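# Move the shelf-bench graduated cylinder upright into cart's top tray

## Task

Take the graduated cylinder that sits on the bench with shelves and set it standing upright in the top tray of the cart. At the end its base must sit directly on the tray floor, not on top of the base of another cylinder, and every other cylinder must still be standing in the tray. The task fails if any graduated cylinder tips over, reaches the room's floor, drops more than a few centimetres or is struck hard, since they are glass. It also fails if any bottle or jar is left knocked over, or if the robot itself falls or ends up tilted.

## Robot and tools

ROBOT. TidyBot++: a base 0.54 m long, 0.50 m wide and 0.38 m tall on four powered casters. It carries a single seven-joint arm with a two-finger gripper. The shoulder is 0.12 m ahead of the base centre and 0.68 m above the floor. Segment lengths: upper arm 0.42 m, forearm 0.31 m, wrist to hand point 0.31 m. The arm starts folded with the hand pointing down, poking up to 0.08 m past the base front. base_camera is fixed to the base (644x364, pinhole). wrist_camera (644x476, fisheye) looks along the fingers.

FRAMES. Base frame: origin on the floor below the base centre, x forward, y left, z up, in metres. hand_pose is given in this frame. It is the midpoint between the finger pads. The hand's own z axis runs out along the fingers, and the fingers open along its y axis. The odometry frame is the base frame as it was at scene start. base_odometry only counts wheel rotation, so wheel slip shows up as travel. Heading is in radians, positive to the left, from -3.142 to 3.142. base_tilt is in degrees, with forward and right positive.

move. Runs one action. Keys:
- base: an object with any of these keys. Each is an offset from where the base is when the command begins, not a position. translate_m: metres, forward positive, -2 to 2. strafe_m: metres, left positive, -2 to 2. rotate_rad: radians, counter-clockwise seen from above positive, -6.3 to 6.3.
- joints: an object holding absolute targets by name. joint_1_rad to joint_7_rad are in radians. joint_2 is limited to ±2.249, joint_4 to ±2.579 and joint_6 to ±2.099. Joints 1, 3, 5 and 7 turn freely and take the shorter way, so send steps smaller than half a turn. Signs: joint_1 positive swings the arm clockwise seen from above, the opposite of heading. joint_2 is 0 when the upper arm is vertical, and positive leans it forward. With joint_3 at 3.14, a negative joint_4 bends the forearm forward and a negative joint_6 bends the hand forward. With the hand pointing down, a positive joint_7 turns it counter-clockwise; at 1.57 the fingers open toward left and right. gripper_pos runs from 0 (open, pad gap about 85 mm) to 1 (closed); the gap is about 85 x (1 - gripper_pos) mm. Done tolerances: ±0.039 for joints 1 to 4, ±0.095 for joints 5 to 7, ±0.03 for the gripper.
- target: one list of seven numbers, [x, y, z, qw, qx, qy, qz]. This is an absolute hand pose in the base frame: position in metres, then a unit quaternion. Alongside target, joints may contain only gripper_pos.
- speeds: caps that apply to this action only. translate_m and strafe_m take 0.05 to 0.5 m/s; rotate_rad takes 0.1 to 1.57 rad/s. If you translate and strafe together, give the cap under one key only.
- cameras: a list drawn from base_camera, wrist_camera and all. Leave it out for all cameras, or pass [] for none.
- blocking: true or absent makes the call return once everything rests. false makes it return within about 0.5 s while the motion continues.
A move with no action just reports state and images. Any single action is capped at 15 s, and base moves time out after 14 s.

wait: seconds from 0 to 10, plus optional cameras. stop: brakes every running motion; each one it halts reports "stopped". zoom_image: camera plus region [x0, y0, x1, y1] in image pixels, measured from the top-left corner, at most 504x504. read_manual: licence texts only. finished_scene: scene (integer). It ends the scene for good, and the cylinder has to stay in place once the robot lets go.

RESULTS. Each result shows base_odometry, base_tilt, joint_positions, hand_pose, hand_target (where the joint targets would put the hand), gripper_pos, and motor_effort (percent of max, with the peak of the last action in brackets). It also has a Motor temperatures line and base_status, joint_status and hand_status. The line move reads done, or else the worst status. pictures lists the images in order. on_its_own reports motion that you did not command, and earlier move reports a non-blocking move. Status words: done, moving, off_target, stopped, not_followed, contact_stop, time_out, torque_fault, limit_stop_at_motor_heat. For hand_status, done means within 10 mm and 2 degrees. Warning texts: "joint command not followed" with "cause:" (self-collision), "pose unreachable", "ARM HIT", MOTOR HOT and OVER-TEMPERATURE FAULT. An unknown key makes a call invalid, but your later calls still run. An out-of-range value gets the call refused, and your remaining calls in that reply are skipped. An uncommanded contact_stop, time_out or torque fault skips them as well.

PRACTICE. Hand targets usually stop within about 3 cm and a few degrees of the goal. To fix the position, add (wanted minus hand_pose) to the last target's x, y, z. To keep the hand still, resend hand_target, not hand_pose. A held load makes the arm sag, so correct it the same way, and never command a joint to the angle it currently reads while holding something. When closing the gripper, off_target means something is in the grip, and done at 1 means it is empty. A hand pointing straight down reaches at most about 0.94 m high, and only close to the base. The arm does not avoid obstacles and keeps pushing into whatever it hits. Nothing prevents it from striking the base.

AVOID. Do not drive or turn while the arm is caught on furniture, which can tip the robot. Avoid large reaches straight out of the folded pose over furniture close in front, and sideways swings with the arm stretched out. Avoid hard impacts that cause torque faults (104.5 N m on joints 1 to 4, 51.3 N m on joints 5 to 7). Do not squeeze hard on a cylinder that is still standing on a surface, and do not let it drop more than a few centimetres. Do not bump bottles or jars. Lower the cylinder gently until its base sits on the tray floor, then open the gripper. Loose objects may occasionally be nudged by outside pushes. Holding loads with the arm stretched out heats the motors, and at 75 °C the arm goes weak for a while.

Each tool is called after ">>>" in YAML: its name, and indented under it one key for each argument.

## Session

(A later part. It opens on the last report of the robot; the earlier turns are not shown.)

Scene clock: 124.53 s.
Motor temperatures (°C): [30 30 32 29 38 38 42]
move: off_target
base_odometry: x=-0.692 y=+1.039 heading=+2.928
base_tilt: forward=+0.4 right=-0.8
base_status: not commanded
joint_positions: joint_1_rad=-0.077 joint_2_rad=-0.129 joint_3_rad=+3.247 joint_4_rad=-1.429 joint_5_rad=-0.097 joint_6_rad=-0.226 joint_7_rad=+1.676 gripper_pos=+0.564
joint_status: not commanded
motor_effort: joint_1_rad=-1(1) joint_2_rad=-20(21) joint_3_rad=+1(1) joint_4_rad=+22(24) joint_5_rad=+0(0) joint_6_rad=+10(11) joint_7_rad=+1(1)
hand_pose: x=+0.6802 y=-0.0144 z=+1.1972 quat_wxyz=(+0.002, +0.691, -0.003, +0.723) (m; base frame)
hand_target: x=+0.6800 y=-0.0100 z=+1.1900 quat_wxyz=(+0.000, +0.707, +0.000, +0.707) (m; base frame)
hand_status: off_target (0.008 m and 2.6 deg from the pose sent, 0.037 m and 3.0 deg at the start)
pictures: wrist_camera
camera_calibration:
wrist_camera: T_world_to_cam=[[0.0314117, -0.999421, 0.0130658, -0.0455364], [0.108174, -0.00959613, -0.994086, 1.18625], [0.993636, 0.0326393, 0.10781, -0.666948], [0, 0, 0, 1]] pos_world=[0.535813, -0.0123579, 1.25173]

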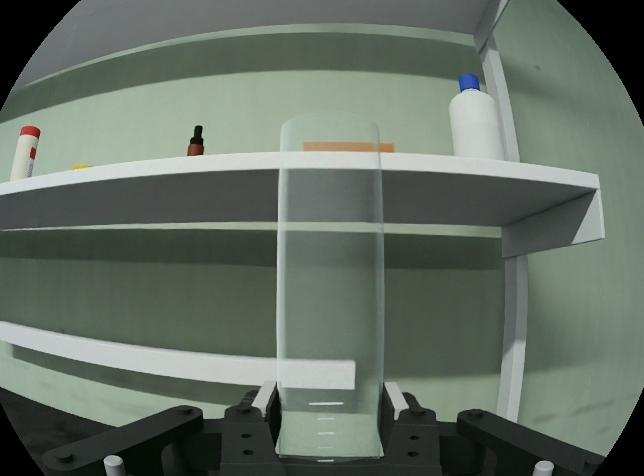

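>>> move:
  base: {"translate_m": -0.6}
  speeds: {"translate_m": 0.25}
  cameras: ["wrist_camera"]

>>> move:
  base: {"rotate_rad": 1.57}
  speeds: {"rotate_rad": 0.6}
  cameras: ["wrist_camera"]

Scene clock: 144.10 s.
Motor temperatures (°C): [30 30 31 29 38 38 42]
move: done
base_odometry: x=-0.106 y=+0.912 heading=+2.928
base_tilt: forward=+0.4 right=-0.8
base_status: done
joint_positions: joint_1_rad=-0.076 joint_2_rad=-0.115 joint_3_rad=+3.247 joint_4_rad=-1.429 joint_5_rad=-0.097 joint_6_rad=-0.229 joint_7_rad=+1.676 gripper_pos=+0.564
joint_status: not commanded
motor_effort: joint_1_rad=-1(1) joint_2_rad=-21(24) joint_3_rad=+1(2) joint_4_rad=+22(23) joint_5_rad=+0(1) joint_6_rad=+10(11) joint_7_rad=+1(1)
hand_pose: x=+0.6871 y=-0.0140 z=+1.1886 quat_wxyz=(+0.002, +0.697, -0.003, +0.717) (m; base frame)
hand_target: x=+0.6800 y=-0.0100 z=+1.1900 quat_wxyz=(+0.000, +0.707, +0.000, +0.707) (m; base frame)
hand_status: not commanded
pictures: wrist_camera
camera_calibration:
wrist_camera: T_world_to_cam=[[0.0314666, -0.999412, 0.0136402, -0.045992], [0.0913263, -0.010715, -0.995763, 1.19051], [0.995324, 0.032579, 0.0909354, -0.65401], [0, 0, 0, 1]] pos_world=[0.543674, -0.0119016, 1.24557]

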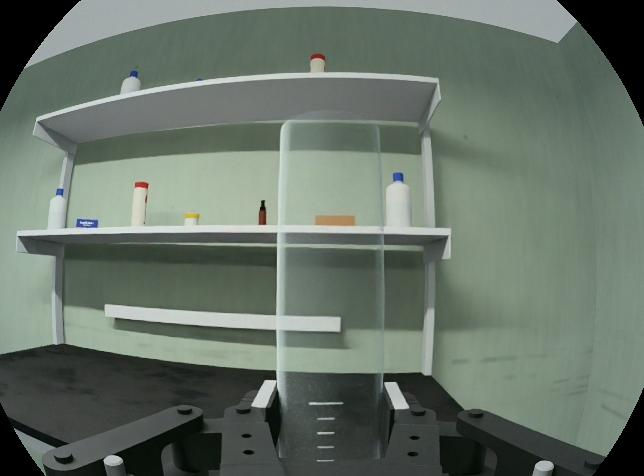

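Scene clock: 147.47 s.
Motor temperatures (°C): [30 30 31 29 38 38 42]
move: done
base_odometry: x=-0.106 y=+0.912 heading=-1.785
base_tilt: forward=+0.4 right=-0.8
base_status: done
joint_positions: joint_1_rad=-0.066 joint_2_rad=-0.115 joint_3_rad=+3.232 joint_4_rad=-1.429 joint_5_rad=-0.097 joint_6_rad=-0.230 joint_7_rad=+1.676 gripper_pos=+0.564
joint_status: not commanded
motor_effort: joint_1_rad=-1(4) joint_2_rad=-21(22) joint_3_rad=+1(4) joint_4_rad=+22(23) joint_5_rad=+0(1) joint_6_rad=+10(11) joint_7_rad=+0(1)
hand_pose: x=+0.6869 y=-0.0110 z=+1.1886 quat_wxyz=(+0.001, +0.697, -0.001, +0.717) (m; base frame)
hand_target: x=+0.6800 y=-0.0100 z=+1.1900 quat_wxyz=(+0.000, +0.707, +0.000, +0.707) (m; base frame)
hand_status: not commanded
pictures: wrist_camera
camera_calibration:
wrist_camera: T_world_to_cam=[[0.0353727, -0.999258, 0.0152492, -0.0475636], [0.091183, -0.011968, -0.995762, 1.19062], [0.995206, 0.0366132, 0.090692, -0.653521], [0, 0, 0, 1]] pos_world=[0.543506, -0.0093515, 1.24557]

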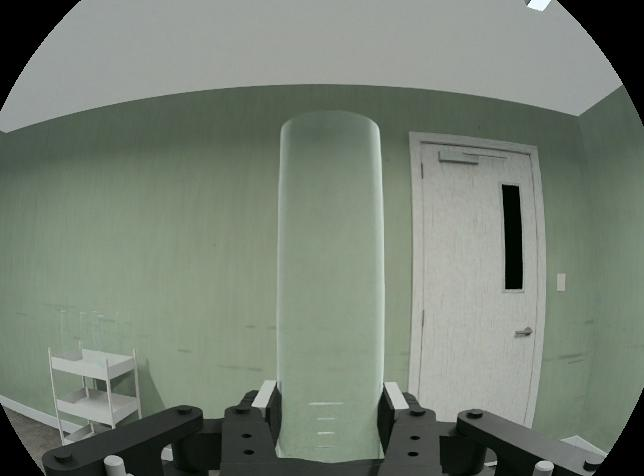

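>>> move:
  base: {"strafe_m": 1.1, "translate_m": 0.9}
  speeds: {"translate_m": 0.35}

>>> zoom_image:
  camera: "wrist_camera"
  region: [40, 240, 340, 476]

Scene clock: 157.50 s.
Motor temperatures (°C): [30 30 31 29 38 38 42]
move: done
base_odometry: x=+0.777 y=-0.202 heading=-1.785
base_tilt: forward=+0.4 right=-0.8
base_status: done
joint_positions: joint_1_rad=-0.064 joint_2_rad=-0.112 joint_3_rad=+3.231 joint_4_rad=-1.428 joint_5_rad=-0.097 joint_6_rad=-0.231 joint_7_rad=+1.676 gripper_pos=+0.564
joint_status: not commanded
motor_effort: joint_1_rad=-1(4) joint_2_rad=-21(24) joint_3_rad=+1(4) joint_4_rad=+22(23) joint_5_rad=+0(1) joint_6_rad=+10(11) joint_7_rad=+1(1)
hand_pose: x=+0.6887 y=-0.0107 z=+1.1865 quat_wxyz=(+0.001, +0.699, -0.001, +0.716) (m; base frame)
hand_target: x=+0.6800 y=-0.0100 z=+1.1900 quat_wxyz=(+0.000, +0.707, +0.000, +0.707) (m; base frame)
hand_status: not commanded
pictures: base_camera, wrist_camera
camera_calibration:
wrist_camera: T_world_to_cam=[[0.0356014, -0.999245, 0.0155347, -0.0478129], [0.0869565, -0.0123882, -0.996135, 1.19172], [0.995576, 0.0368147, 0.0864498, -0.650291], [0, 0, 0, 1]] pos_world=[0.545489, -0.0090732, 1.24408]

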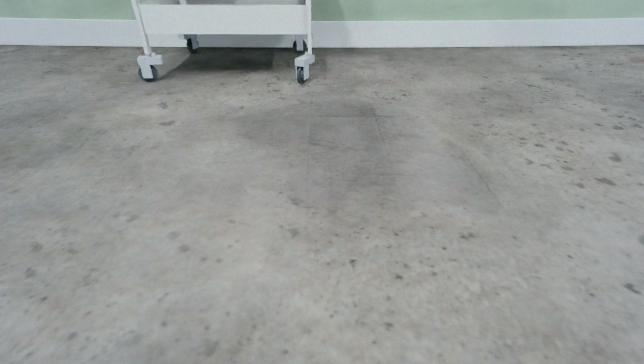

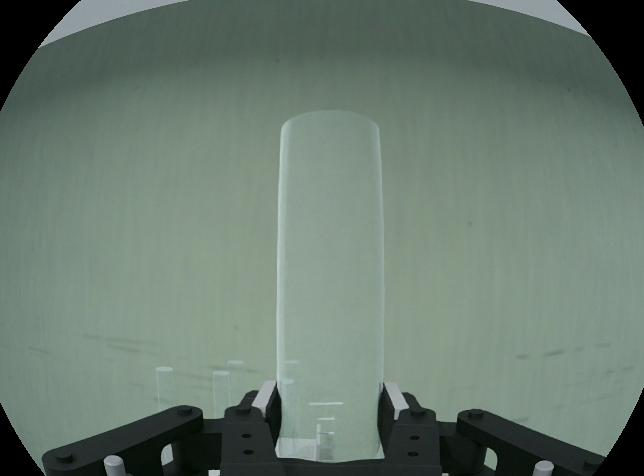

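Scaled by 1.680.

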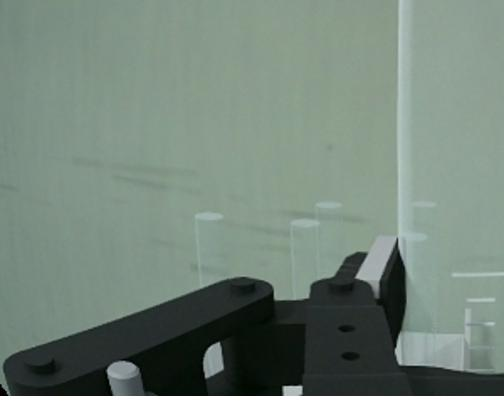

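>>> move:
  base: {"strafe_m": 1.25, "rotate_rad": -1.047}
  speeds: {"strafe_m": 0.35, "rotate_rad": 0.5}
  cameras: ["wrist_camera"]

>>> move:
  base: {"translate_m": 0.5, "strafe_m": 0.87}
  speeds: {"translate_m": 0.35}

Scene clock: 197.10 s.
Motor temperatures (°C): [30 30 31 29 38 38 42]
move: time_out
base_odometry: x=+1.755 y=-0.414 heading=-2.820
base_tilt: forward=+0.4 right=-0.8
base_status: strafe_m time_out (by the wheels' count: +1.000 of +1.250); the other done
joint_positions: joint_1_rad=-0.067 joint_2_rad=-0.118 joint_3_rad=+3.223 joint_4_rad=-1.418 joint_5_rad=-0.097 joint_6_rad=-0.244 joint_7_rad=+1.676 gripper_pos=+0.564
joint_status: not commanded
motor_effort: joint_1_rad=+0(7) joint_2_rad=-20(34) joint_3_rad=+2(14) joint_4_rad=+22(30) joint_5_rad=+0(1) joint_6_rad=+10(17) joint_7_rad=+0(1)
hand_pose: x=+0.6845 y=-0.0043 z=+1.1927 quat_wxyz=(-0.003, +0.697, +0.004, +0.717) (m; base frame)
hand_target: x=+0.6800 y=-0.0100 z=+1.1900 quat_wxyz=(+0.000, +0.707, +0.000, +0.707) (m; base frame)
hand_status: not commanded
pictures: wrist_camera
camera_calibration:
wrist_camera: T_world_to_cam=[[0.047117, -0.998752, 0.0165884, -0.0504149], [0.09148, -0.0122226, -0.995732, 1.19476], [0.994692, 0.0484334, 0.09079, -0.651384], [0, 0, 0, 1]] pos_world=[0.541005, -0.00420021, 1.24964]

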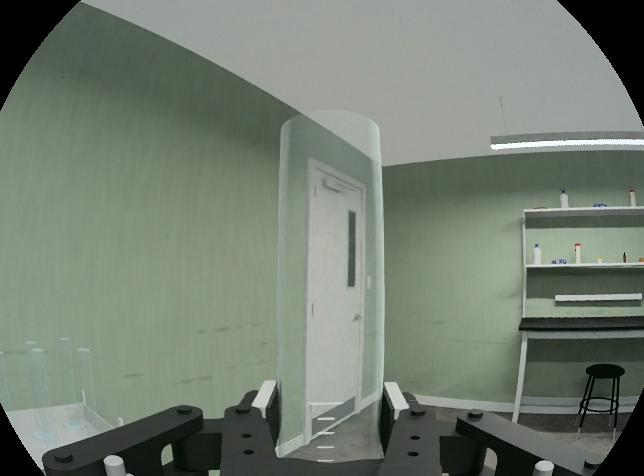

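not run: a stop that you did not command came earlier in this reply.

>>> zoom_image:
  camera: "wrist_camera"
  region: [0, 320, 200, 470]

Scaled by 2.520.

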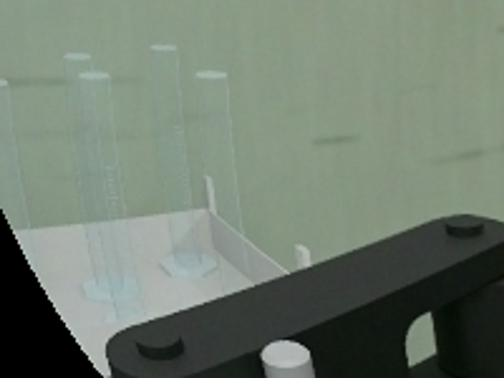

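>>> move:
  base: {"translate_m": 0.36, "strafe_m": 0.41, "rotate_rad": 1.035}
  speeds: {"translate_m": 0.3, "rotate_rad": 0.6}

>>> zoom_image:
  camera: "wrist_camera"
  region: [320, 240, 620, 476]

Scene clock: 223.63 s.
Motor temperatures (°C): [30 29 31 29 38 38 42]
move: done
base_odometry: x=+1.543 y=-0.917 heading=-1.784
base_tilt: forward=+0.4 right=-0.8
base_status: done
joint_positions: joint_1_rad=-0.064 joint_2_rad=-0.110 joint_3_rad=+3.232 joint_4_rad=-1.418 joint_5_rad=-0.097 joint_6_rad=-0.244 joint_7_rad=+1.676 gripper_pos=+0.564
joint_status: not commanded
motor_effort: joint_1_rad=+0(4) joint_2_rad=-21(25) joint_3_rad=+1(3) joint_4_rad=+22(23) joint_5_rad=+0(1) joint_6_rad=+10(11) joint_7_rad=+1(1)
hand_pose: x=+0.6885 y=-0.0110 z=+1.1882 quat_wxyz=(+0.001, +0.700, +0.000, +0.714) (m; base frame)
hand_target: x=+0.6800 y=-0.0100 z=+1.1900 quat_wxyz=(+0.000, +0.707, +0.000, +0.707) (m; base frame)
hand_status: not commanded
pictures: base_camera, wrist_camera
camera_calibration:
wrist_camera: T_world_to_cam=[[0.0357907, -0.999234, 0.0158129, -0.0485362], [0.0835041, -0.0127775, -0.996426, 1.19618], [0.995864, 0.0369832, 0.0829828, -0.6463], [0, 0, 0, 1]] pos_world=[0.545478, -0.00931258, 1.24631]

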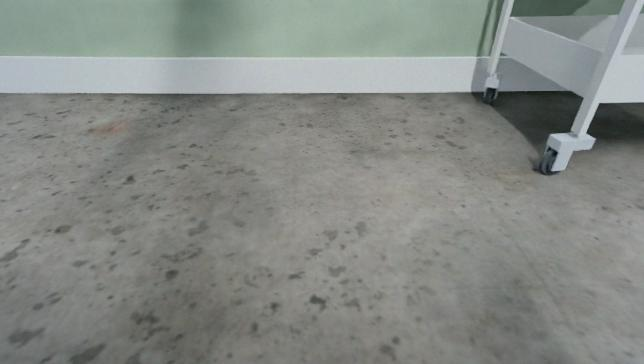

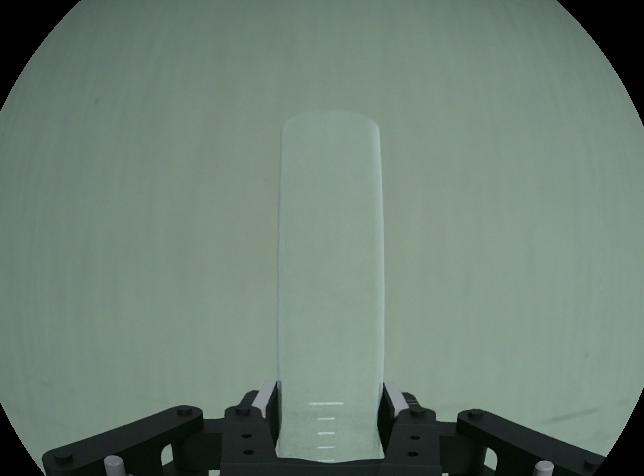

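Scaled by 1.680.

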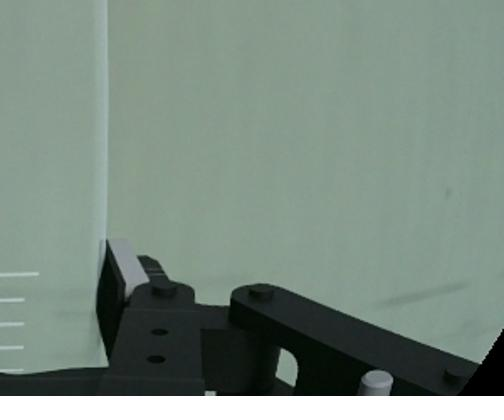

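>>> move:
  base: {"translate_m": 0.34, "strafe_m": 0.28, "rotate_rad": -1.047}
  speeds: {"translate_m": 0.3, "rotate_rad": 0.6}

>>> zoom_image:
  camera: "wrist_camera"
  region: [200, 300, 460, 476]

Scene clock: 233.70 s.
Motor temperatures (°C): [30 29 31 29 38 38 42]
move: time_out
base_odometry: x=+1.744 y=-1.305 heading=-2.838
base_tilt: forward=+0.4 right=-0.8
base_status: translate_m time_out (by the wheels' count: +0.337 of +0.340); strafe_m time_out (by the wheels' count: +0.279 of +0.280); rotate_rad time_out (by the wheels' count: -1.054 of -1.047)
joint_positions: joint_1_rad=-0.062 joint_2_rad=-0.105 joint_3_rad=+3.234 joint_4_rad=-1.416 joint_5_rad=-0.095 joint_6_rad=-0.246 joint_7_rad=+1.676 gripper_pos=+0.564
joint_status: not commanded
motor_effort: joint_1_rad=-1(9) joint_2_rad=-21(29) joint_3_rad=+1(12) joint_4_rad=+22(27) joint_5_rad=+0(2) joint_6_rad=+10(13) joint_7_rad=+0(1)
hand_pose: x=+0.6909 y=-0.0133 z=+1.1855 quat_wxyz=(+0.004, +0.702, -0.001, +0.712) (m; base frame)
hand_target: x=+0.6800 y=-0.0100 z=+1.1900 quat_wxyz=(+0.000, +0.707, +0.000, +0.707) (m; base frame)
hand_status: not commanded
pictures: base_camera, wrist_camera
camera_calibration:
wrist_camera: T_world_to_cam=[[0.0316039, -0.999342, 0.0177921, -0.050354], [0.0772312, -0.0153061, -0.996896, 1.19808], [0.996512, 0.0328799, 0.0766967, -0.641478], [0, 0, 0, 1]] pos_world=[0.548302, -0.0108912, 1.24446]

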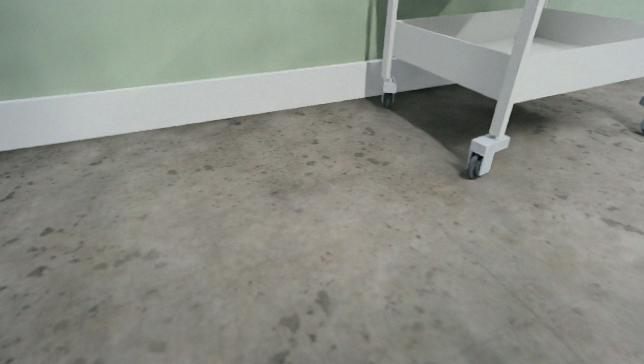

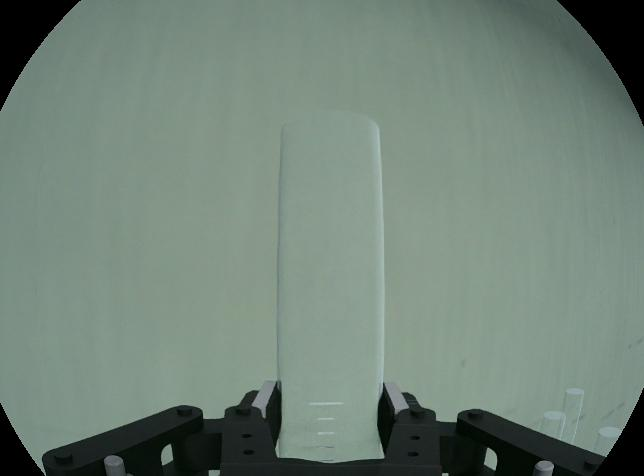

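Scaled by 1.938.

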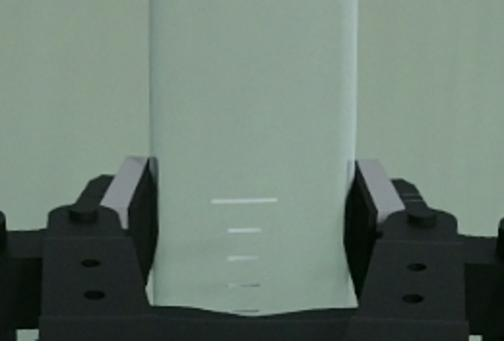

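>>> move:
  base: {"translate_m": 0.022, "strafe_m": -0.066}
  cameras: []

>>> move:
  base: {"translate_m": 0.175, "strafe_m": 0.078, "rotate_rad": 0.32}
  speeds: {"translate_m": 0.2, "rotate_rad": 0.5}

Scene clock: 248.90 s.
Motor temperatures (°C): [30 29 31 29 38 37 42]
move: done
base_odometry: x=+1.703 y=-1.249 heading=-2.838
base_tilt: forward=+0.4 right=-0.7
base_status: done
joint_positions: joint_1_rad=-0.062 joint_2_rad=-0.106 joint_3_rad=+3.232 joint_4_rad=-1.416 joint_5_rad=-0.095 joint_6_rad=-0.246 joint_7_rad=+1.676 gripper_pos=+0.564
joint_status: not commanded
motor_effort: joint_1_rad=-1(3) joint_2_rad=-21(24) joint_3_rad=+0(3) joint_4_rad=+22(23) joint_5_rad=+0(1) joint_6_rad=+10(11) joint_7_rad=+0(1)
hand_pose: x=+0.6906 y=-0.0124 z=+1.1859 quat_wxyz=(+0.003, +0.702, -0.001, +0.712) (m; base frame)
hand_target: x=+0.6800 y=-0.0100 z=+1.1900 quat_wxyz=(+0.000, +0.707, +0.000, +0.707) (m; base frame)
hand_status: not commanded
pictures: none
No camera images: "cameras" was empty.

Scene clock: 250.63 s.
Motor temperatures (°C): [30 29 31 29 38 37 42]
move: done
base_odometry: x=+1.559 y=-1.376 heading=-2.517
base_tilt: forward=+0.4 right=-0.8
base_status: done
joint_positions: joint_1_rad=-0.065 joint_2_rad=-0.107 joint_3_rad=+3.231 joint_4_rad=-1.416 joint_5_rad=-0.095 joint_6_rad=-0.246 joint_7_rad=+1.676 gripper_pos=+0.564
joint_status: not commanded
motor_effort: joint_1_rad=-1(4) joint_2_rad=-21(25) joint_3_rad=+1(4) joint_4_rad=+22(24) joint_5_rad=+0(1) joint_6_rad=+10(11) joint_7_rad=+0(1)
hand_pose: x=+0.6900 y=-0.0098 z=+1.1866 quat_wxyz=(+0.002, +0.701, +0.001, +0.713) (m; base frame)
hand_target: x=+0.6800 y=-0.0100 z=+1.1900 quat_wxyz=(+0.000, +0.707, +0.000, +0.707) (m; base frame)
hand_status: not commanded
pictures: base_camera, wrist_camera
camera_calibration:
wrist_camera: T_world_to_cam=[[0.0375852, -0.99913, 0.018081, -0.0512662], [0.0791241, -0.0150615, -0.996751, 1.1978], [0.996156, 0.0388937, 0.0784891, -0.642574], [0, 0, 0, 1]] pos_world=[0.547256, -0.00818891, 1.24527]

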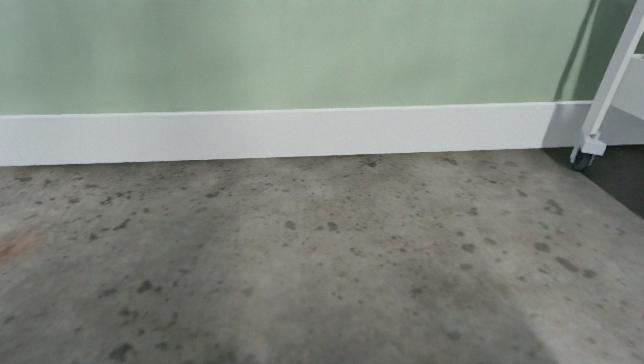

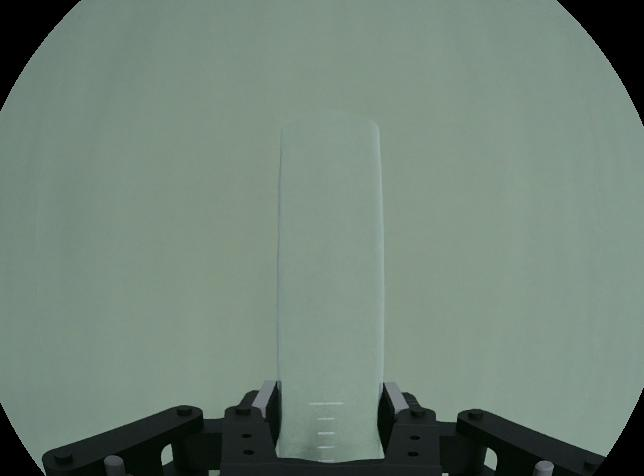

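>>> move:
  joints: {"joint_1_rad": 0.72}

>>> zoom_image:
  camera: "wrist_camera"
  region: [350, 300, 644, 476]

Scene clock: 258.07 s.
Motor temperatures (°C): [30 29 31 29 38 37 42]
move: done
base_odometry: x=+1.559 y=-1.376 heading=-2.517
base_tilt: forward=+0.4 right=-0.8
base_status: not commanded
joint_positions: joint_1_rad=+0.710 joint_2_rad=-0.107 joint_3_rad=+3.231 joint_4_rad=-1.416 joint_5_rad=-0.095 joint_6_rad=-0.246 joint_7_rad=+1.676 gripper_pos=+0.564
joint_status: all done
motor_effort: joint_1_rad=-1(3) joint_2_rad=-22(23) joint_3_rad=+1(2) joint_4_rad=+22(23) joint_5_rad=+0(1) joint_6_rad=+10(11) joint_7_rad=+1(1)
hand_pose: x=+0.5200 y=-0.4066 z=+1.1866 quat_wxyz=(+0.271, +0.650, -0.264, +0.659) (m; base frame)
hand_target: x=+0.5095 y=-0.4029 z=+1.1900 quat_wxyz=(+0.270, +0.654, -0.270, +0.654) (m; base frame)
hand_status: not commanded
pictures: base_camera, wrist_camera
camera_calibration:
wrist_camera: T_world_to_cam=[[-0.672425, -0.739944, 0.0180685, 0.0332337], [0.0459821, -0.0661257, -0.996751, 1.20174], [0.738735, -0.66941, 0.0784888, -0.611942], [0, 0, 0, 1]] pos_world=[0.419151, -0.305583, 1.24527]

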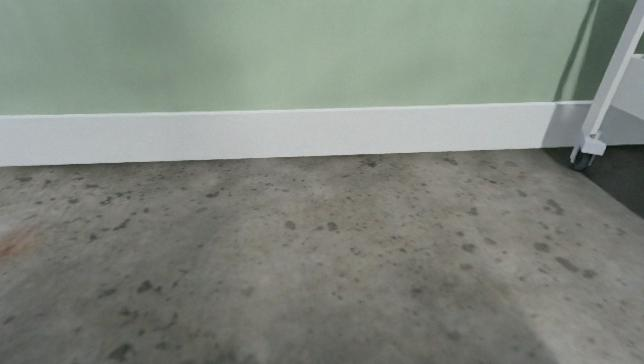

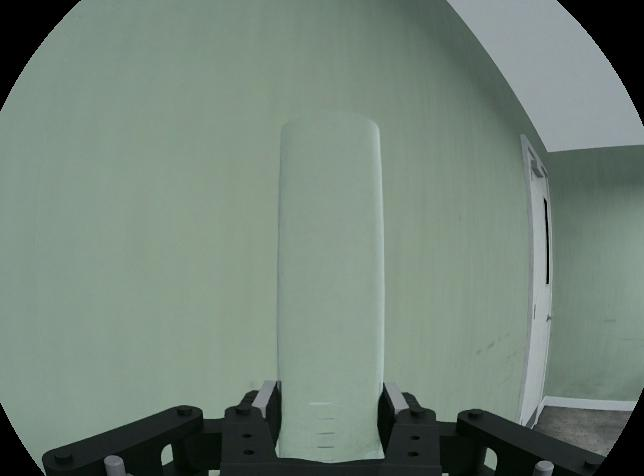

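Scaled by 1.714.

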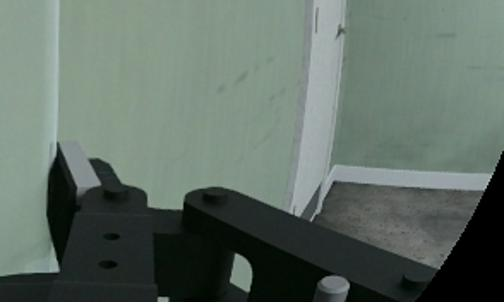

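>>> move:
  target: [0.5095, -0.4029, 1.095, 0.27, 0.654, -0.27, 0.654]
  cameras: ["wrist_camera"]

>>> zoom_image:
  camera: "wrist_camera"
  region: [350, 300, 644, 476]

Scene clock: 264.33 s.
Motor temperatures (°C): [30 29 31 29 38 37 42]
move: off_target
base_odometry: x=+1.559 y=-1.376 heading=-2.517
base_tilt: forward=+0.4 right=-0.7
base_status: not commanded
joint_positions: joint_1_rad=+0.623 joint_2_rad=-0.130 joint_3_rad=+3.298 joint_4_rad=-1.732 joint_5_rad=-0.030 joint_6_rad=-0.095 joint_7_rad=+1.651 gripper_pos=+0.564
joint_status: not commanded
motor_effort: joint_1_rad=-1(1) joint_2_rad=-21(23) joint_3_rad=+1(1) joint_4_rad=+23(24) joint_5_rad=+0(1) joint_6_rad=+10(11) joint_7_rad=+0(1)
hand_pose: x=+0.5220 y=-0.4043 z=+1.0494 quat_wxyz=(+0.258, +0.700, -0.273, +0.608) (m; base frame)
hand_target: x=+0.5095 y=-0.4029 z=+1.0950 quat_wxyz=(+0.270, +0.654, -0.270, +0.654) (m; base frame)
hand_status: off_target (0.047 m and 7.6 deg from the pose sent, 0.092 m and 1.0 deg at the start)
pictures: wrist_camera
camera_calibration:
wrist_camera: T_world_to_cam=[[-0.665511, -0.745431, 0.0377868, 0.0122492], [-0.0746317, 0.0160868, -0.997081, 1.1616], [0.742647, -0.666389, -0.0663387, -0.449955], [0, 0, 0, 1]] pos_world=[0.429002, -0.309401, 1.12789]

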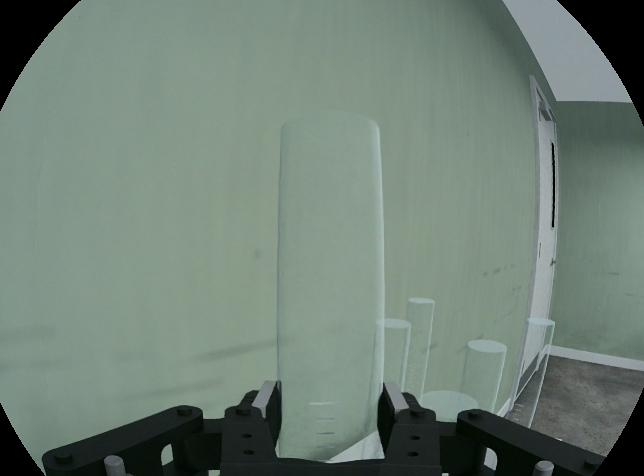

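Scaled by 1.714.

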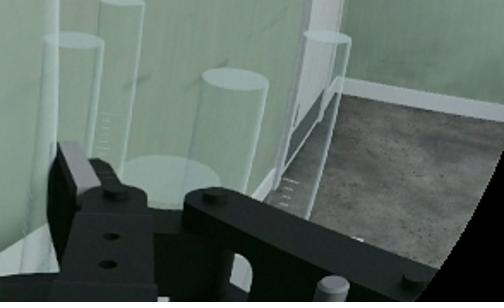

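>>> zoom_image:
  camera: "wrist_camera"
  region: [260, 370, 420, 476]

Scaled by 3.150.

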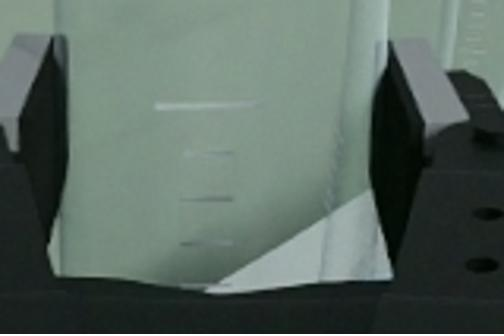

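>>> move:
  target: [0.51, -0.405, 1.11, 0.289, 0.616, -0.260, 0.684]
  cameras: ["wrist_camera"]

Scene clock: 290.17 s.
Motor temperatures (°C): [30 29 30 29 38 38 42]
move: off_target
base_odometry: x=+1.559 y=-1.376 heading=-2.517
base_tilt: forward=+0.4 right=-0.7
base_status: not commanded
joint_positions: joint_1_rad=+0.589 joint_2_rad=-0.130 joint_3_rad=+3.317 joint_4_rad=-1.781 joint_5_rad=-0.147 joint_6_rad=+0.076 joint_7_rad=+1.741 gripper_pos=+0.564
joint_status: not commanded
motor_effort: joint_1_rad=-1(1) joint_2_rad=-21(21) joint_3_rad=+1(1) joint_4_rad=+23(23) joint_5_rad=+0(1) joint_6_rad=+10(11) joint_7_rad=+1(1)
hand_pose: x=+0.5259 y=-0.4033 z=+1.0715 quat_wxyz=(+0.266, +0.657, -0.267, +0.653) (m; base frame)
hand_target: x=+0.5100 y=-0.4050 z=+1.1100 quat_wxyz=(+0.289, +0.616, -0.260, +0.685) (m; base frame)
hand_status: off_target (0.042 m and 6.6 deg from the pose sent, 0.062 m and 13.5 deg at the start)
pictures: wrist_camera
camera_calibration:
wrist_camera: T_world_to_cam=[[-0.670077, -0.742159, 0.0140374, 0.0439103], [0.0317639, -0.0475622, -0.998363, 1.1037], [0.741612, -0.668534, 0.0554442, -0.581575], [0, 0, 0, 1]] pos_world=[0.425668, -0.30372, 1.13352]

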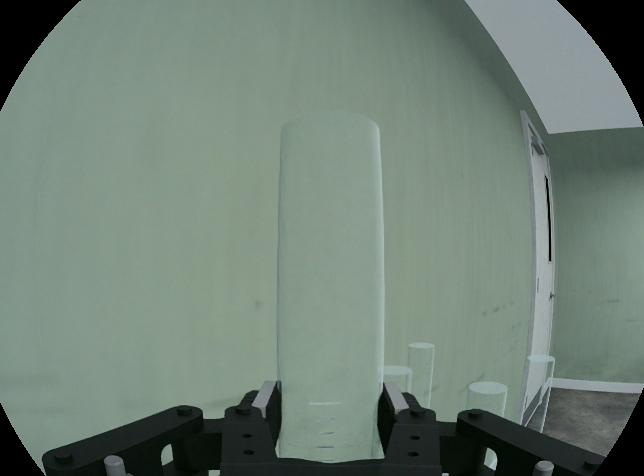

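>>> move:
  target: [0.50, -0.405, 1.135, 0.298, 0.592, -0.250, 0.7055]
  cameras: []

>>> move:
  base: {"translate_m": 0.19}
  speeds: {"translate_m": 0.15}

>>> zoom_image:
  camera: "wrist_camera"
  region: [350, 300, 644, 476]

Scene clock: 294.13 s.
Motor temperatures (°C): [30 29 30 29 38 38 42]
move: off_target
base_odometry: x=+1.559 y=-1.376 heading=-2.517
base_tilt: forward=+0.4 right=-0.8
base_status: not commanded
joint_positions: joint_1_rad=+0.493 joint_2_rad=-0.140 joint_3_rad=+3.413 joint_4_rad=-1.781 joint_5_rad=-0.133 joint_6_rad=+0.125 joint_7_rad=+1.741 gripper_pos=+0.564
joint_status: not commanded
motor_effort: joint_1_rad=+0(1) joint_2_rad=-20(21) joint_3_rad=+0(1) joint_4_rad=+23(23) joint_5_rad=+1(1) joint_6_rad=+10(11) joint_7_rad=+1(1)
hand_pose: x=+0.5191 y=-0.4079 z=+1.0904 quat_wxyz=(+0.276, +0.638, -0.263, +0.669) (m; base frame)
hand_target: x=+0.5000 y=-0.4050 z=+1.1350 quat_wxyz=(+0.298, +0.592, -0.250, +0.706) (m; base frame)
hand_status: off_target (0.049 m and 7.3 deg from the pose sent, 0.069 m and 10.5 deg at the start)
pictures: none
No camera images: "cameras" was empty.

Scene clock: 296.00 s.
Motor temperatures (°C): [30 29 30 29 38 38 42]
move: done
base_odometry: x=+1.405 y=-1.487 heading=-2.517
base_tilt: forward=+0.4 right=-0.8
base_status: done
joint_positions: joint_1_rad=+0.486 joint_2_rad=-0.151 joint_3_rad=+3.420 joint_4_rad=-1.781 joint_5_rad=-0.133 joint_6_rad=+0.128 joint_7_rad=+1.741 gripper_pos=+0.564
joint_status: not commanded
motor_effort: joint_1_rad=-1(2) joint_2_rad=-20(23) joint_3_rad=+0(2) joint_4_rad=+22(23) joint_5_rad=+1(1) joint_6_rad=+10(11) joint_7_rad=+0(1)
hand_pose: x=+0.5151 y=-0.4059 z=+1.0970 quat_wxyz=(+0.276, +0.633, -0.262, +0.674) (m; base frame)
hand_target: x=+0.5000 y=-0.4050 z=+1.1350 quat_wxyz=(+0.298, +0.592, -0.250, +0.706) (m; base frame)
hand_status: not commanded
pictures: base_camera, wrist_camera
camera_calibration:
wrist_camera: T_world_to_cam=[[-0.676174, -0.736646, 0.0118871, 0.0421965], [0.0829377, -0.0921417, -0.992286, 1.07821], [0.732058, -0.669972, 0.1234, -0.64686], [0, 0, 0, 1]] pos_world=[0.412647, -0.302946, 1.14922]

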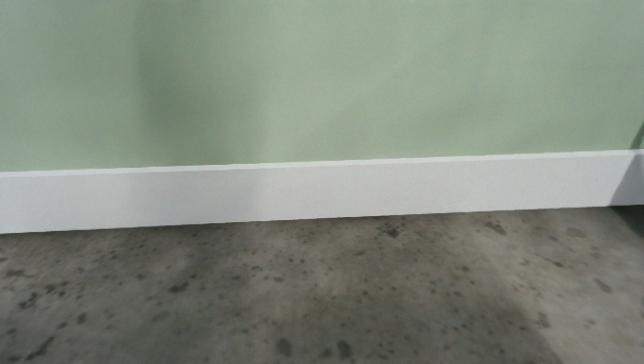

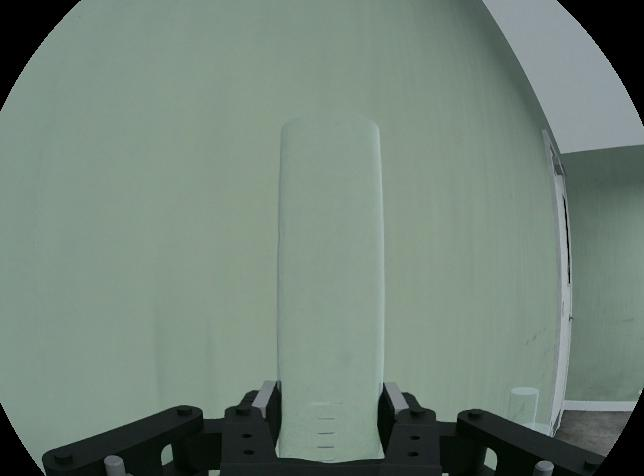

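Scaled by 1.714.

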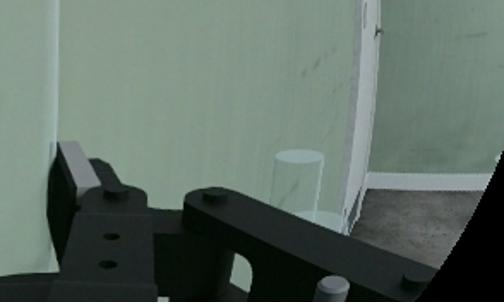

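>>> move:
  target: [0.504, -0.522, 1.135, 0.340, 0.576, -0.2855, 0.686]
  cameras: ["wrist_camera"]

>>> zoom_image:
  camera: "wrist_camera"
  region: [350, 300, 644, 476]

Scene clock: 305.50 s.
Motor temperatures (°C): [30 29 30 29 38 38 42]
move: off_target
base_odometry: x=+1.405 y=-1.487 heading=-2.517
base_tilt: forward=+0.4 right=-0.7
base_status: not commanded
joint_positions: joint_1_rad=+0.576 joint_2_rad=+0.069 joint_3_rad=+3.528 joint_4_rad=-1.610 joint_5_rad=+0.202 joint_6_rad=+0.145 joint_7_rad=+1.364 gripper_pos=+0.564
joint_status: not commanded
motor_effort: joint_1_rad=-1(2) joint_2_rad=-28(29) joint_3_rad=+2(2) joint_4_rad=+23(24) joint_5_rad=+0(1) joint_6_rad=+10(11) joint_7_rad=+0(1)
hand_pose: x=+0.5117 y=-0.5247 z=+1.0804 quat_wxyz=(+0.330, +0.623, -0.305, +0.640) (m; base frame)
hand_target: x=+0.5040 y=-0.5220 z=+1.1350 quat_wxyz=(+0.340, +0.576, -0.286, +0.686) (m; base frame)
hand_status: off_target (0.055 m and 7.9 deg from the pose sent, 0.123 m and 10.3 deg at the start)
pictures: wrist_camera
camera_calibration:
wrist_camera: T_world_to_cam=[[-0.779081, -0.625887, 0.0360255, 0.0372027], [0.034196, -0.0998038, -0.994419, 1.07435], [0.62599, -0.773502, 0.0991581, -0.695807], [0, 0, 0, 1]] pos_world=[0.427813, -0.407699, 1.13601]

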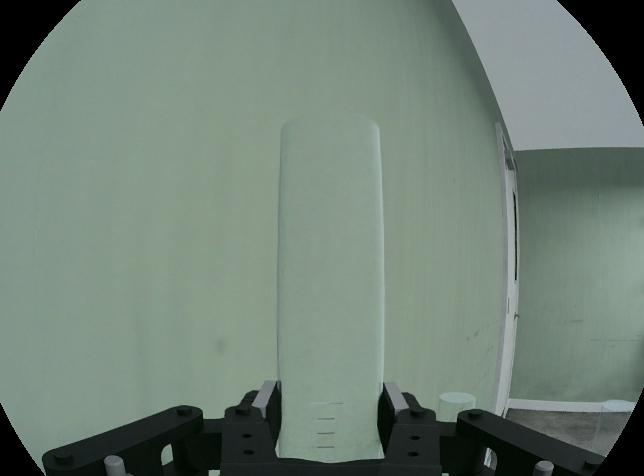

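Scaled by 1.714.

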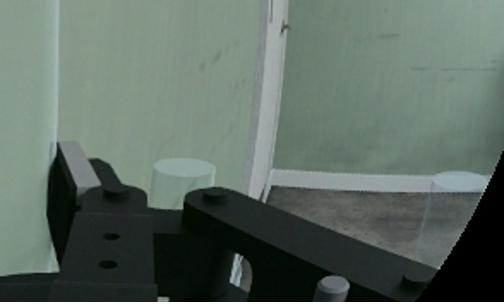

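>>> move:
  target: [0.506, -0.518, 1.06, 0.340, 0.576, -0.2855, 0.686]
  cameras: ["wrist_camera"]

Scene clock: 314.23 s.
Motor temperatures (°C): [30 29 30 29 38 38 42]
move: off_target
base_odometry: x=+1.405 y=-1.487 heading=-2.517
base_tilt: forward=+0.4 right=-0.7
base_status: not commanded
joint_positions: joint_1_rad=+0.562 joint_2_rad=+0.097 joint_3_rad=+3.555 joint_4_rad=-1.789 joint_5_rad=+0.149 joint_6_rad=+0.378 joint_7_rad=+1.373 gripper_pos=+0.564
joint_status: not commanded
motor_effort: joint_1_rad=-1(1) joint_2_rad=-28(29) joint_3_rad=+2(2) joint_4_rad=+22(23) joint_5_rad=+0(1) joint_6_rad=+10(11) joint_7_rad=+0(1)
hand_pose: x=+0.5125 y=-0.5205 z=+1.0255 quat_wxyz=(+0.317, +0.610, -0.308, +0.657) (m; base frame)
hand_target: x=+0.5060 y=-0.5180 z=+1.0600 quat_wxyz=(+0.340, +0.576, -0.286, +0.686) (m; base frame)
hand_status: off_target (0.035 m and 6.3 deg from the pose sent, 0.022 m and 7.9 deg at the start)
pictures: wrist_camera
camera_calibration:
wrist_camera: T_world_to_cam=[[-0.769058, -0.639178, -0.0011752, 0.0685453], [0.0828576, -0.0978708, -0.991744, 0.993474], [0.633786, -0.762806, 0.128229, -0.715822], [0, 0, 0, 1]] pos_world=[0.424076, -0.404989, 1.07714]

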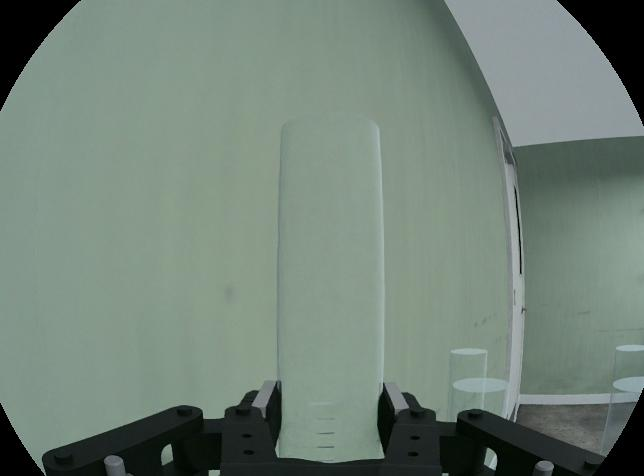

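>>> move:
  target: [0.506, -0.516, 1.0, 0.340, 0.576, -0.2855, 0.686]
  cameras: ["wrist_camera"]

Scene clock: 318.90 s.
Motor temperatures (°C): [30 29 30 29 38 38 42]
move: off_target
base_odometry: x=+1.405 y=-1.487 heading=-2.517
base_tilt: forward=+0.4 right=-0.7
base_status: not commanded
joint_positions: joint_1_rad=+0.565 joint_2_rad=+0.158 joint_3_rad=+3.555 joint_4_rad=-1.932 joint_5_rad=+0.124 joint_6_rad=+0.577 joint_7_rad=+1.374 gripper_pos=+0.564
joint_status: not commanded
motor_effort: joint_1_rad=-1(1) joint_2_rad=-29(30) joint_3_rad=+2(3) joint_4_rad=+21(22) joint_5_rad=-1(1) joint_6_rad=+10(11) joint_7_rad=+0(1)
hand_pose: x=+0.5185 y=-0.5146 z=+0.9639 quat_wxyz=(+0.310, +0.612, -0.306, +0.660) (m; base frame)
hand_target: x=+0.5060 y=-0.5160 z=+1.0000 quat_wxyz=(+0.340, +0.576, -0.286, +0.686) (m; base frame)
hand_status: off_target (0.038 m and 6.6 deg from the pose sent, 0.027 m and 6.3 deg at the start)
pictures: wrist_camera
camera_calibration:
wrist_camera: T_world_to_cam=[[-0.759737, -0.650169, -0.00898331, 0.0738501], [0.0884878, -0.0896932, -0.992031, 0.933965], [0.644182, -0.754477, 0.125675, -0.70588], [0, 0, 0, 1]] pos_world=[0.428177, -0.400785, 1.0159]

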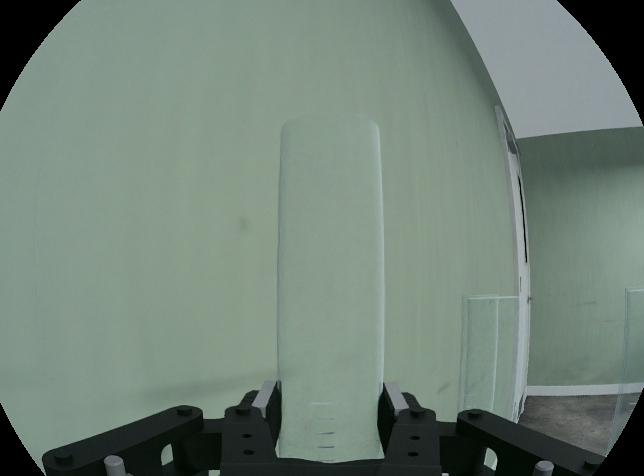

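>>> move:
  target: [0.499, -0.52, 0.945, 0.340, 0.576, -0.2855, 0.686]
  cameras: ["wrist_camera"]

Scene clock: 323.27 s.
Motor temperatures (°C): [30 29 30 29 38 38 42]
move: off_target
base_odometry: x=+1.405 y=-1.487 heading=-2.517
base_tilt: forward=+0.4 right=-0.7
base_status: not commanded
joint_positions: joint_1_rad=+0.632 joint_2_rad=+0.241 joint_3_rad=+3.544 joint_4_rad=-2.041 joint_5_rad=+0.124 joint_6_rad=+0.770 joint_7_rad=+1.374 gripper_pos=+0.564
joint_status: not commanded
motor_effort: joint_1_rad=-1(2) joint_2_rad=-30(32) joint_3_rad=+3(3) joint_4_rad=+18(21) joint_5_rad=-1(2) joint_6_rad=+10(11) joint_7_rad=+0(1)
hand_pose: x=+0.4994 y=-0.5277 z=+0.9094 quat_wxyz=(+0.325, +0.610, -0.309, +0.653) (m; base frame)
hand_target: x=+0.4990 y=-0.5200 z=+0.9450 quat_wxyz=(+0.340, +0.576, -0.286, +0.686) (m; base frame)
hand_status: off_target (0.036 m and 6.3 deg from the pose sent, 0.028 m and 6.6 deg at the start)
pictures: wrist_camera
camera_calibration:
wrist_camera: T_world_to_cam=[[-0.77895, -0.627035, 0.00799432, 0.0567551], [0.0737029, -0.104204, -0.991821, 0.880031], [0.622739, -0.77199, 0.127384, -0.696691], [0, 0, 0, 1]] pos_world=[0.413206, -0.410548, 0.961127]

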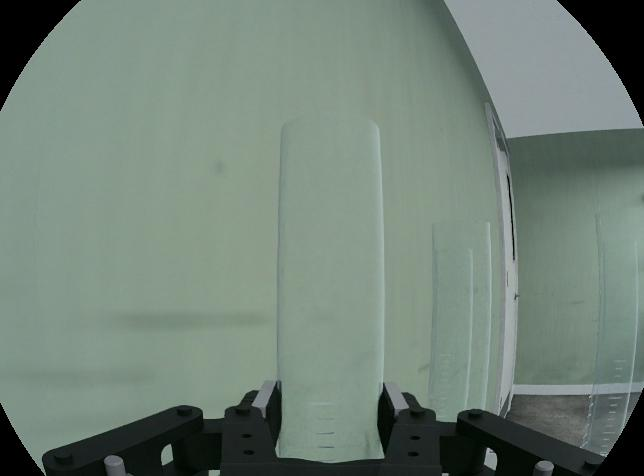

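>>> move:
  target: [0.505, -0.514, 0.925, 0.340, 0.576, -0.2855, 0.686]
  cameras: []

>>> move:
  target: [0.505, -0.514, 0.915, 0.340, 0.576, -0.2855, 0.686]
  cameras: ["wrist_camera"]

Scene clock: 329.63 s.
Motor temperatures (°C): [30 29 30 29 38 38 42]
move: off_target
base_odometry: x=+1.405 y=-1.487 heading=-2.517
base_tilt: forward=+0.4 right=-0.7
base_status: not commanded
joint_positions: joint_1_rad=+0.631 joint_2_rad=+0.269 joint_3_rad=+3.538 joint_4_rad=-2.076 joint_5_rad=+0.097 joint_6_rad=+0.844 joint_7_rad=+1.377 gripper_pos=+0.564
joint_status: not commanded
motor_effort: joint_1_rad=-1(1) joint_2_rad=-30(32) joint_3_rad=+3(4) joint_4_rad=+18(19) joint_5_rad=-1(2) joint_6_rad=+10(11) joint_7_rad=+1(1)
hand_pose: x=+0.5002 y=-0.5244 z=+0.8965 quat_wxyz=(+0.324, +0.603, -0.311, +0.659) (m; base frame)
hand_target: x=+0.5050 y=-0.5140 z=+0.9250 quat_wxyz=(+0.340, +0.576, -0.286, +0.686) (m; base frame)
hand_status: off_target (0.031 m and 5.6 deg from the pose sent, 0.021 m and 6.3 deg at the start)
pictures: none
No camera images: "cameras" was empty.

Scene clock: 330.30 s.
Motor temperatures (°C): [30 29 30 29 38 38 42]
move: off_target
base_odometry: x=+1.405 y=-1.487 heading=-2.517
base_tilt: forward=+0.4 right=-0.8
base_status: not commanded
joint_positions: joint_1_rad=+0.631 joint_2_rad=+0.287 joint_3_rad=+3.538 joint_4_rad=-2.090 joint_5_rad=+0.097 joint_6_rad=+0.880 joint_7_rad=+1.377 gripper_pos=+0.564
joint_status: not commanded
motor_effort: joint_1_rad=-1(1) joint_2_rad=-30(31) joint_3_rad=+3(4) joint_4_rad=+17(18) joint_5_rad=-1(1) joint_6_rad=+10(11) joint_7_rad=+0(1)
hand_pose: x=+0.5024 y=-0.5227 z=+0.8892 quat_wxyz=(+0.324, +0.603, -0.308, +0.661) (m; base frame)
hand_target: x=+0.5050 y=-0.5140 z=+0.9150 quat_wxyz=(+0.340, +0.576, -0.286, +0.686) (m; base frame)
hand_status: off_target (0.027 m and 5.2 deg from the pose sent, 0.022 m and 5.6 deg at the start)
pictures: wrist_camera
camera_calibration:
wrist_camera: T_world_to_cam=[[-0.776701, -0.629868, 0.00139457, 0.065624], [0.0914317, -0.114936, -0.989156, 0.843422], [0.623198, -0.768151, 0.146861, -0.707701], [0, 0, 0, 1]] pos_world=[0.414892, -0.405347, 0.938118]

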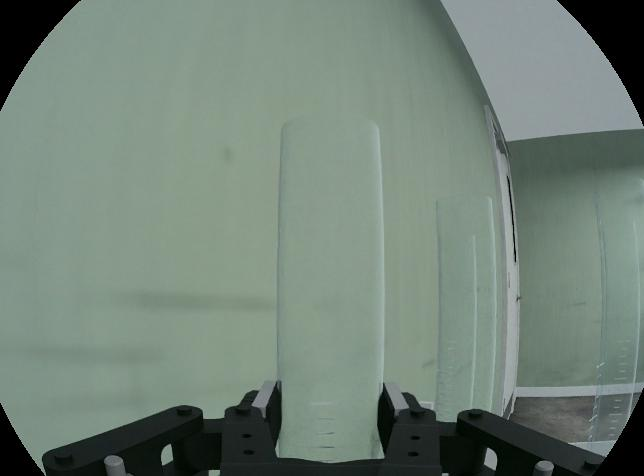

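>>> move:
  target: [0.505, -0.514, 0.905, 0.340, 0.576, -0.2855, 0.686]
  cameras: []

>>> move:
  target: [0.505, -0.514, 0.895, 0.340, 0.576, -0.2855, 0.686]
  cameras: ["wrist_camera"]

Scene clock: 333.97 s.
Motor temperatures (°C): [30 29 30 29 38 38 42]
move: off_target
base_odometry: x=+1.405 y=-1.487 heading=-2.517
base_tilt: forward=+0.4 right=-0.7
base_status: not commanded
joint_positions: joint_1_rad=+0.633 joint_2_rad=+0.299 joint_3_rad=+3.536 joint_4_rad=-2.099 joint_5_rad=+0.095 joint_6_rad=+0.921 joint_7_rad=+1.377 gripper_pos=+0.564
joint_status: not commanded
motor_effort: joint_1_rad=-1(2) joint_2_rad=-29(30) joint_3_rad=+3(3) joint_4_rad=+16(17) joint_5_rad=-1(1) joint_6_rad=+9(10) joint_7_rad=+0(1)
hand_pose: x=+0.5034 y=-0.5211 z=+0.8893 quat_wxyz=(+0.326, +0.597, -0.303, +0.667) (m; base frame)
hand_target: x=+0.5050 y=-0.5140 z=+0.9050 quat_wxyz=(+0.340, +0.576, -0.286, +0.686) (m; base frame)
hand_status: off_target (0.017 m and 4.1 deg from the pose sent, 0.018 m and 5.2 deg at the start)
pictures: none
No camera images: "cameras" was empty.

Scene clock: 334.57 s.
Motor temperatures (°C): [30 29 30 29 38 38 42]
move: off_target
base_odometry: x=+1.405 y=-1.487 heading=-2.517
base_tilt: forward=+0.4 right=-0.7
base_status: not commanded
joint_positions: joint_1_rad=+0.638 joint_2_rad=+0.311 joint_3_rad=+3.532 joint_4_rad=-2.108 joint_5_rad=+0.092 joint_6_rad=+0.962 joint_7_rad=+1.377 gripper_pos=+0.564
joint_status: not commanded
motor_effort: joint_1_rad=-1(2) joint_2_rad=-27(29) joint_3_rad=+2(3) joint_4_rad=+15(16) joint_5_rad=-1(1) joint_6_rad=+9(9) joint_7_rad=+0(0)
hand_pose: x=+0.5033 y=-0.5202 z=+0.8892 quat_wxyz=(+0.328, +0.591, -0.299, +0.673) (m; base frame)
hand_target: x=+0.5050 y=-0.5140 z=+0.8950 quat_wxyz=(+0.340, +0.576, -0.286, +0.686) (m; base frame)
hand_status: off_target (0.009 m and 3.0 deg from the pose sent, 0.009 m and 4.1 deg at the start)
pictures: wrist_camera
camera_calibration:
wrist_camera: T_world_to_cam=[[-0.772631, -0.63484, 0.00455234, 0.0604664], [0.11383, -0.145584, -0.982776, 0.81074], [0.624568, -0.758804, 0.184747, -0.735839], [0, 0, 0, 1]] pos_world=[0.414012, -0.40194, 0.932444]

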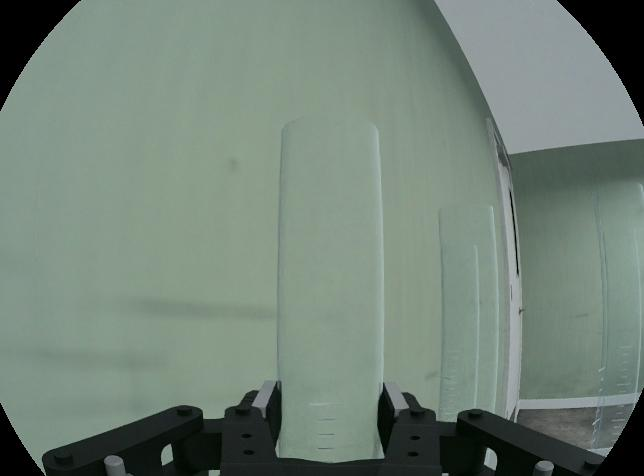

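>>> move:
  target: [0.505, -0.514, 0.900, 0.330, 0.599, -0.297, 0.666]
  cameras: ["wrist_camera"]

Scene clock: 338.37 s.
Motor temperatures (°C): [30 29 30 29 38 38 42]
move: off_target
base_odometry: x=+1.405 y=-1.487 heading=-2.517
base_tilt: forward=+0.4 right=-0.7
base_status: not commanded
joint_positions: joint_1_rad=+0.637 joint_2_rad=+0.289 joint_3_rad=+3.531 joint_4_rad=-2.106 joint_5_rad=+0.092 joint_6_rad=+0.915 joint_7_rad=+1.377 gripper_pos=+0.564
joint_status: not commanded
motor_effort: joint_1_rad=-1(2) joint_2_rad=-30(31) joint_3_rad=+3(3) joint_4_rad=+17(18) joint_5_rad=-1(2) joint_6_rad=+10(10) joint_7_rad=+0(1)
hand_pose: x=+0.5003 y=-0.5197 z=+0.8897 quat_wxyz=(+0.325, +0.597, -0.306, +0.667) (m; base frame)
hand_target: x=+0.5050 y=-0.5140 z=+0.9000 quat_wxyz=(+0.330, +0.599, -0.297, +0.666) (m; base frame)
hand_status: off_target (0.013 m and 1.3 deg from the pose sent, 0.013 m and 1.2 deg at the start)
pictures: wrist_camera
camera_calibration:
wrist_camera: T_world_to_cam=[[-0.775932, -0.630807, -0.00350735, 0.0693905], [0.105231, -0.123954, -0.986692, 0.830589], [0.621977, -0.765975, 0.16256, -0.716321], [0, 0, 0, 1]] pos_world=[0.411974, -0.401957, 0.936225]

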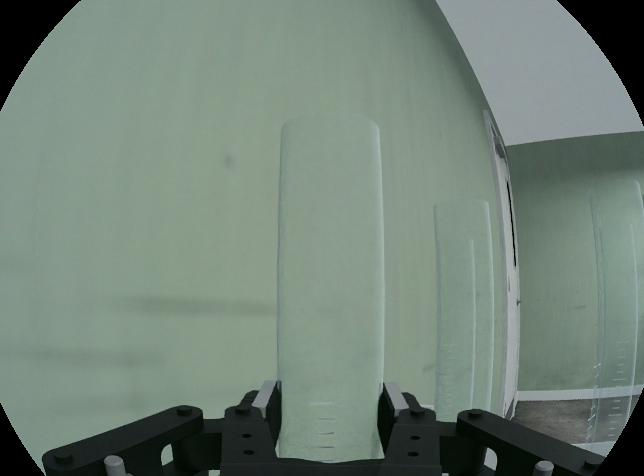

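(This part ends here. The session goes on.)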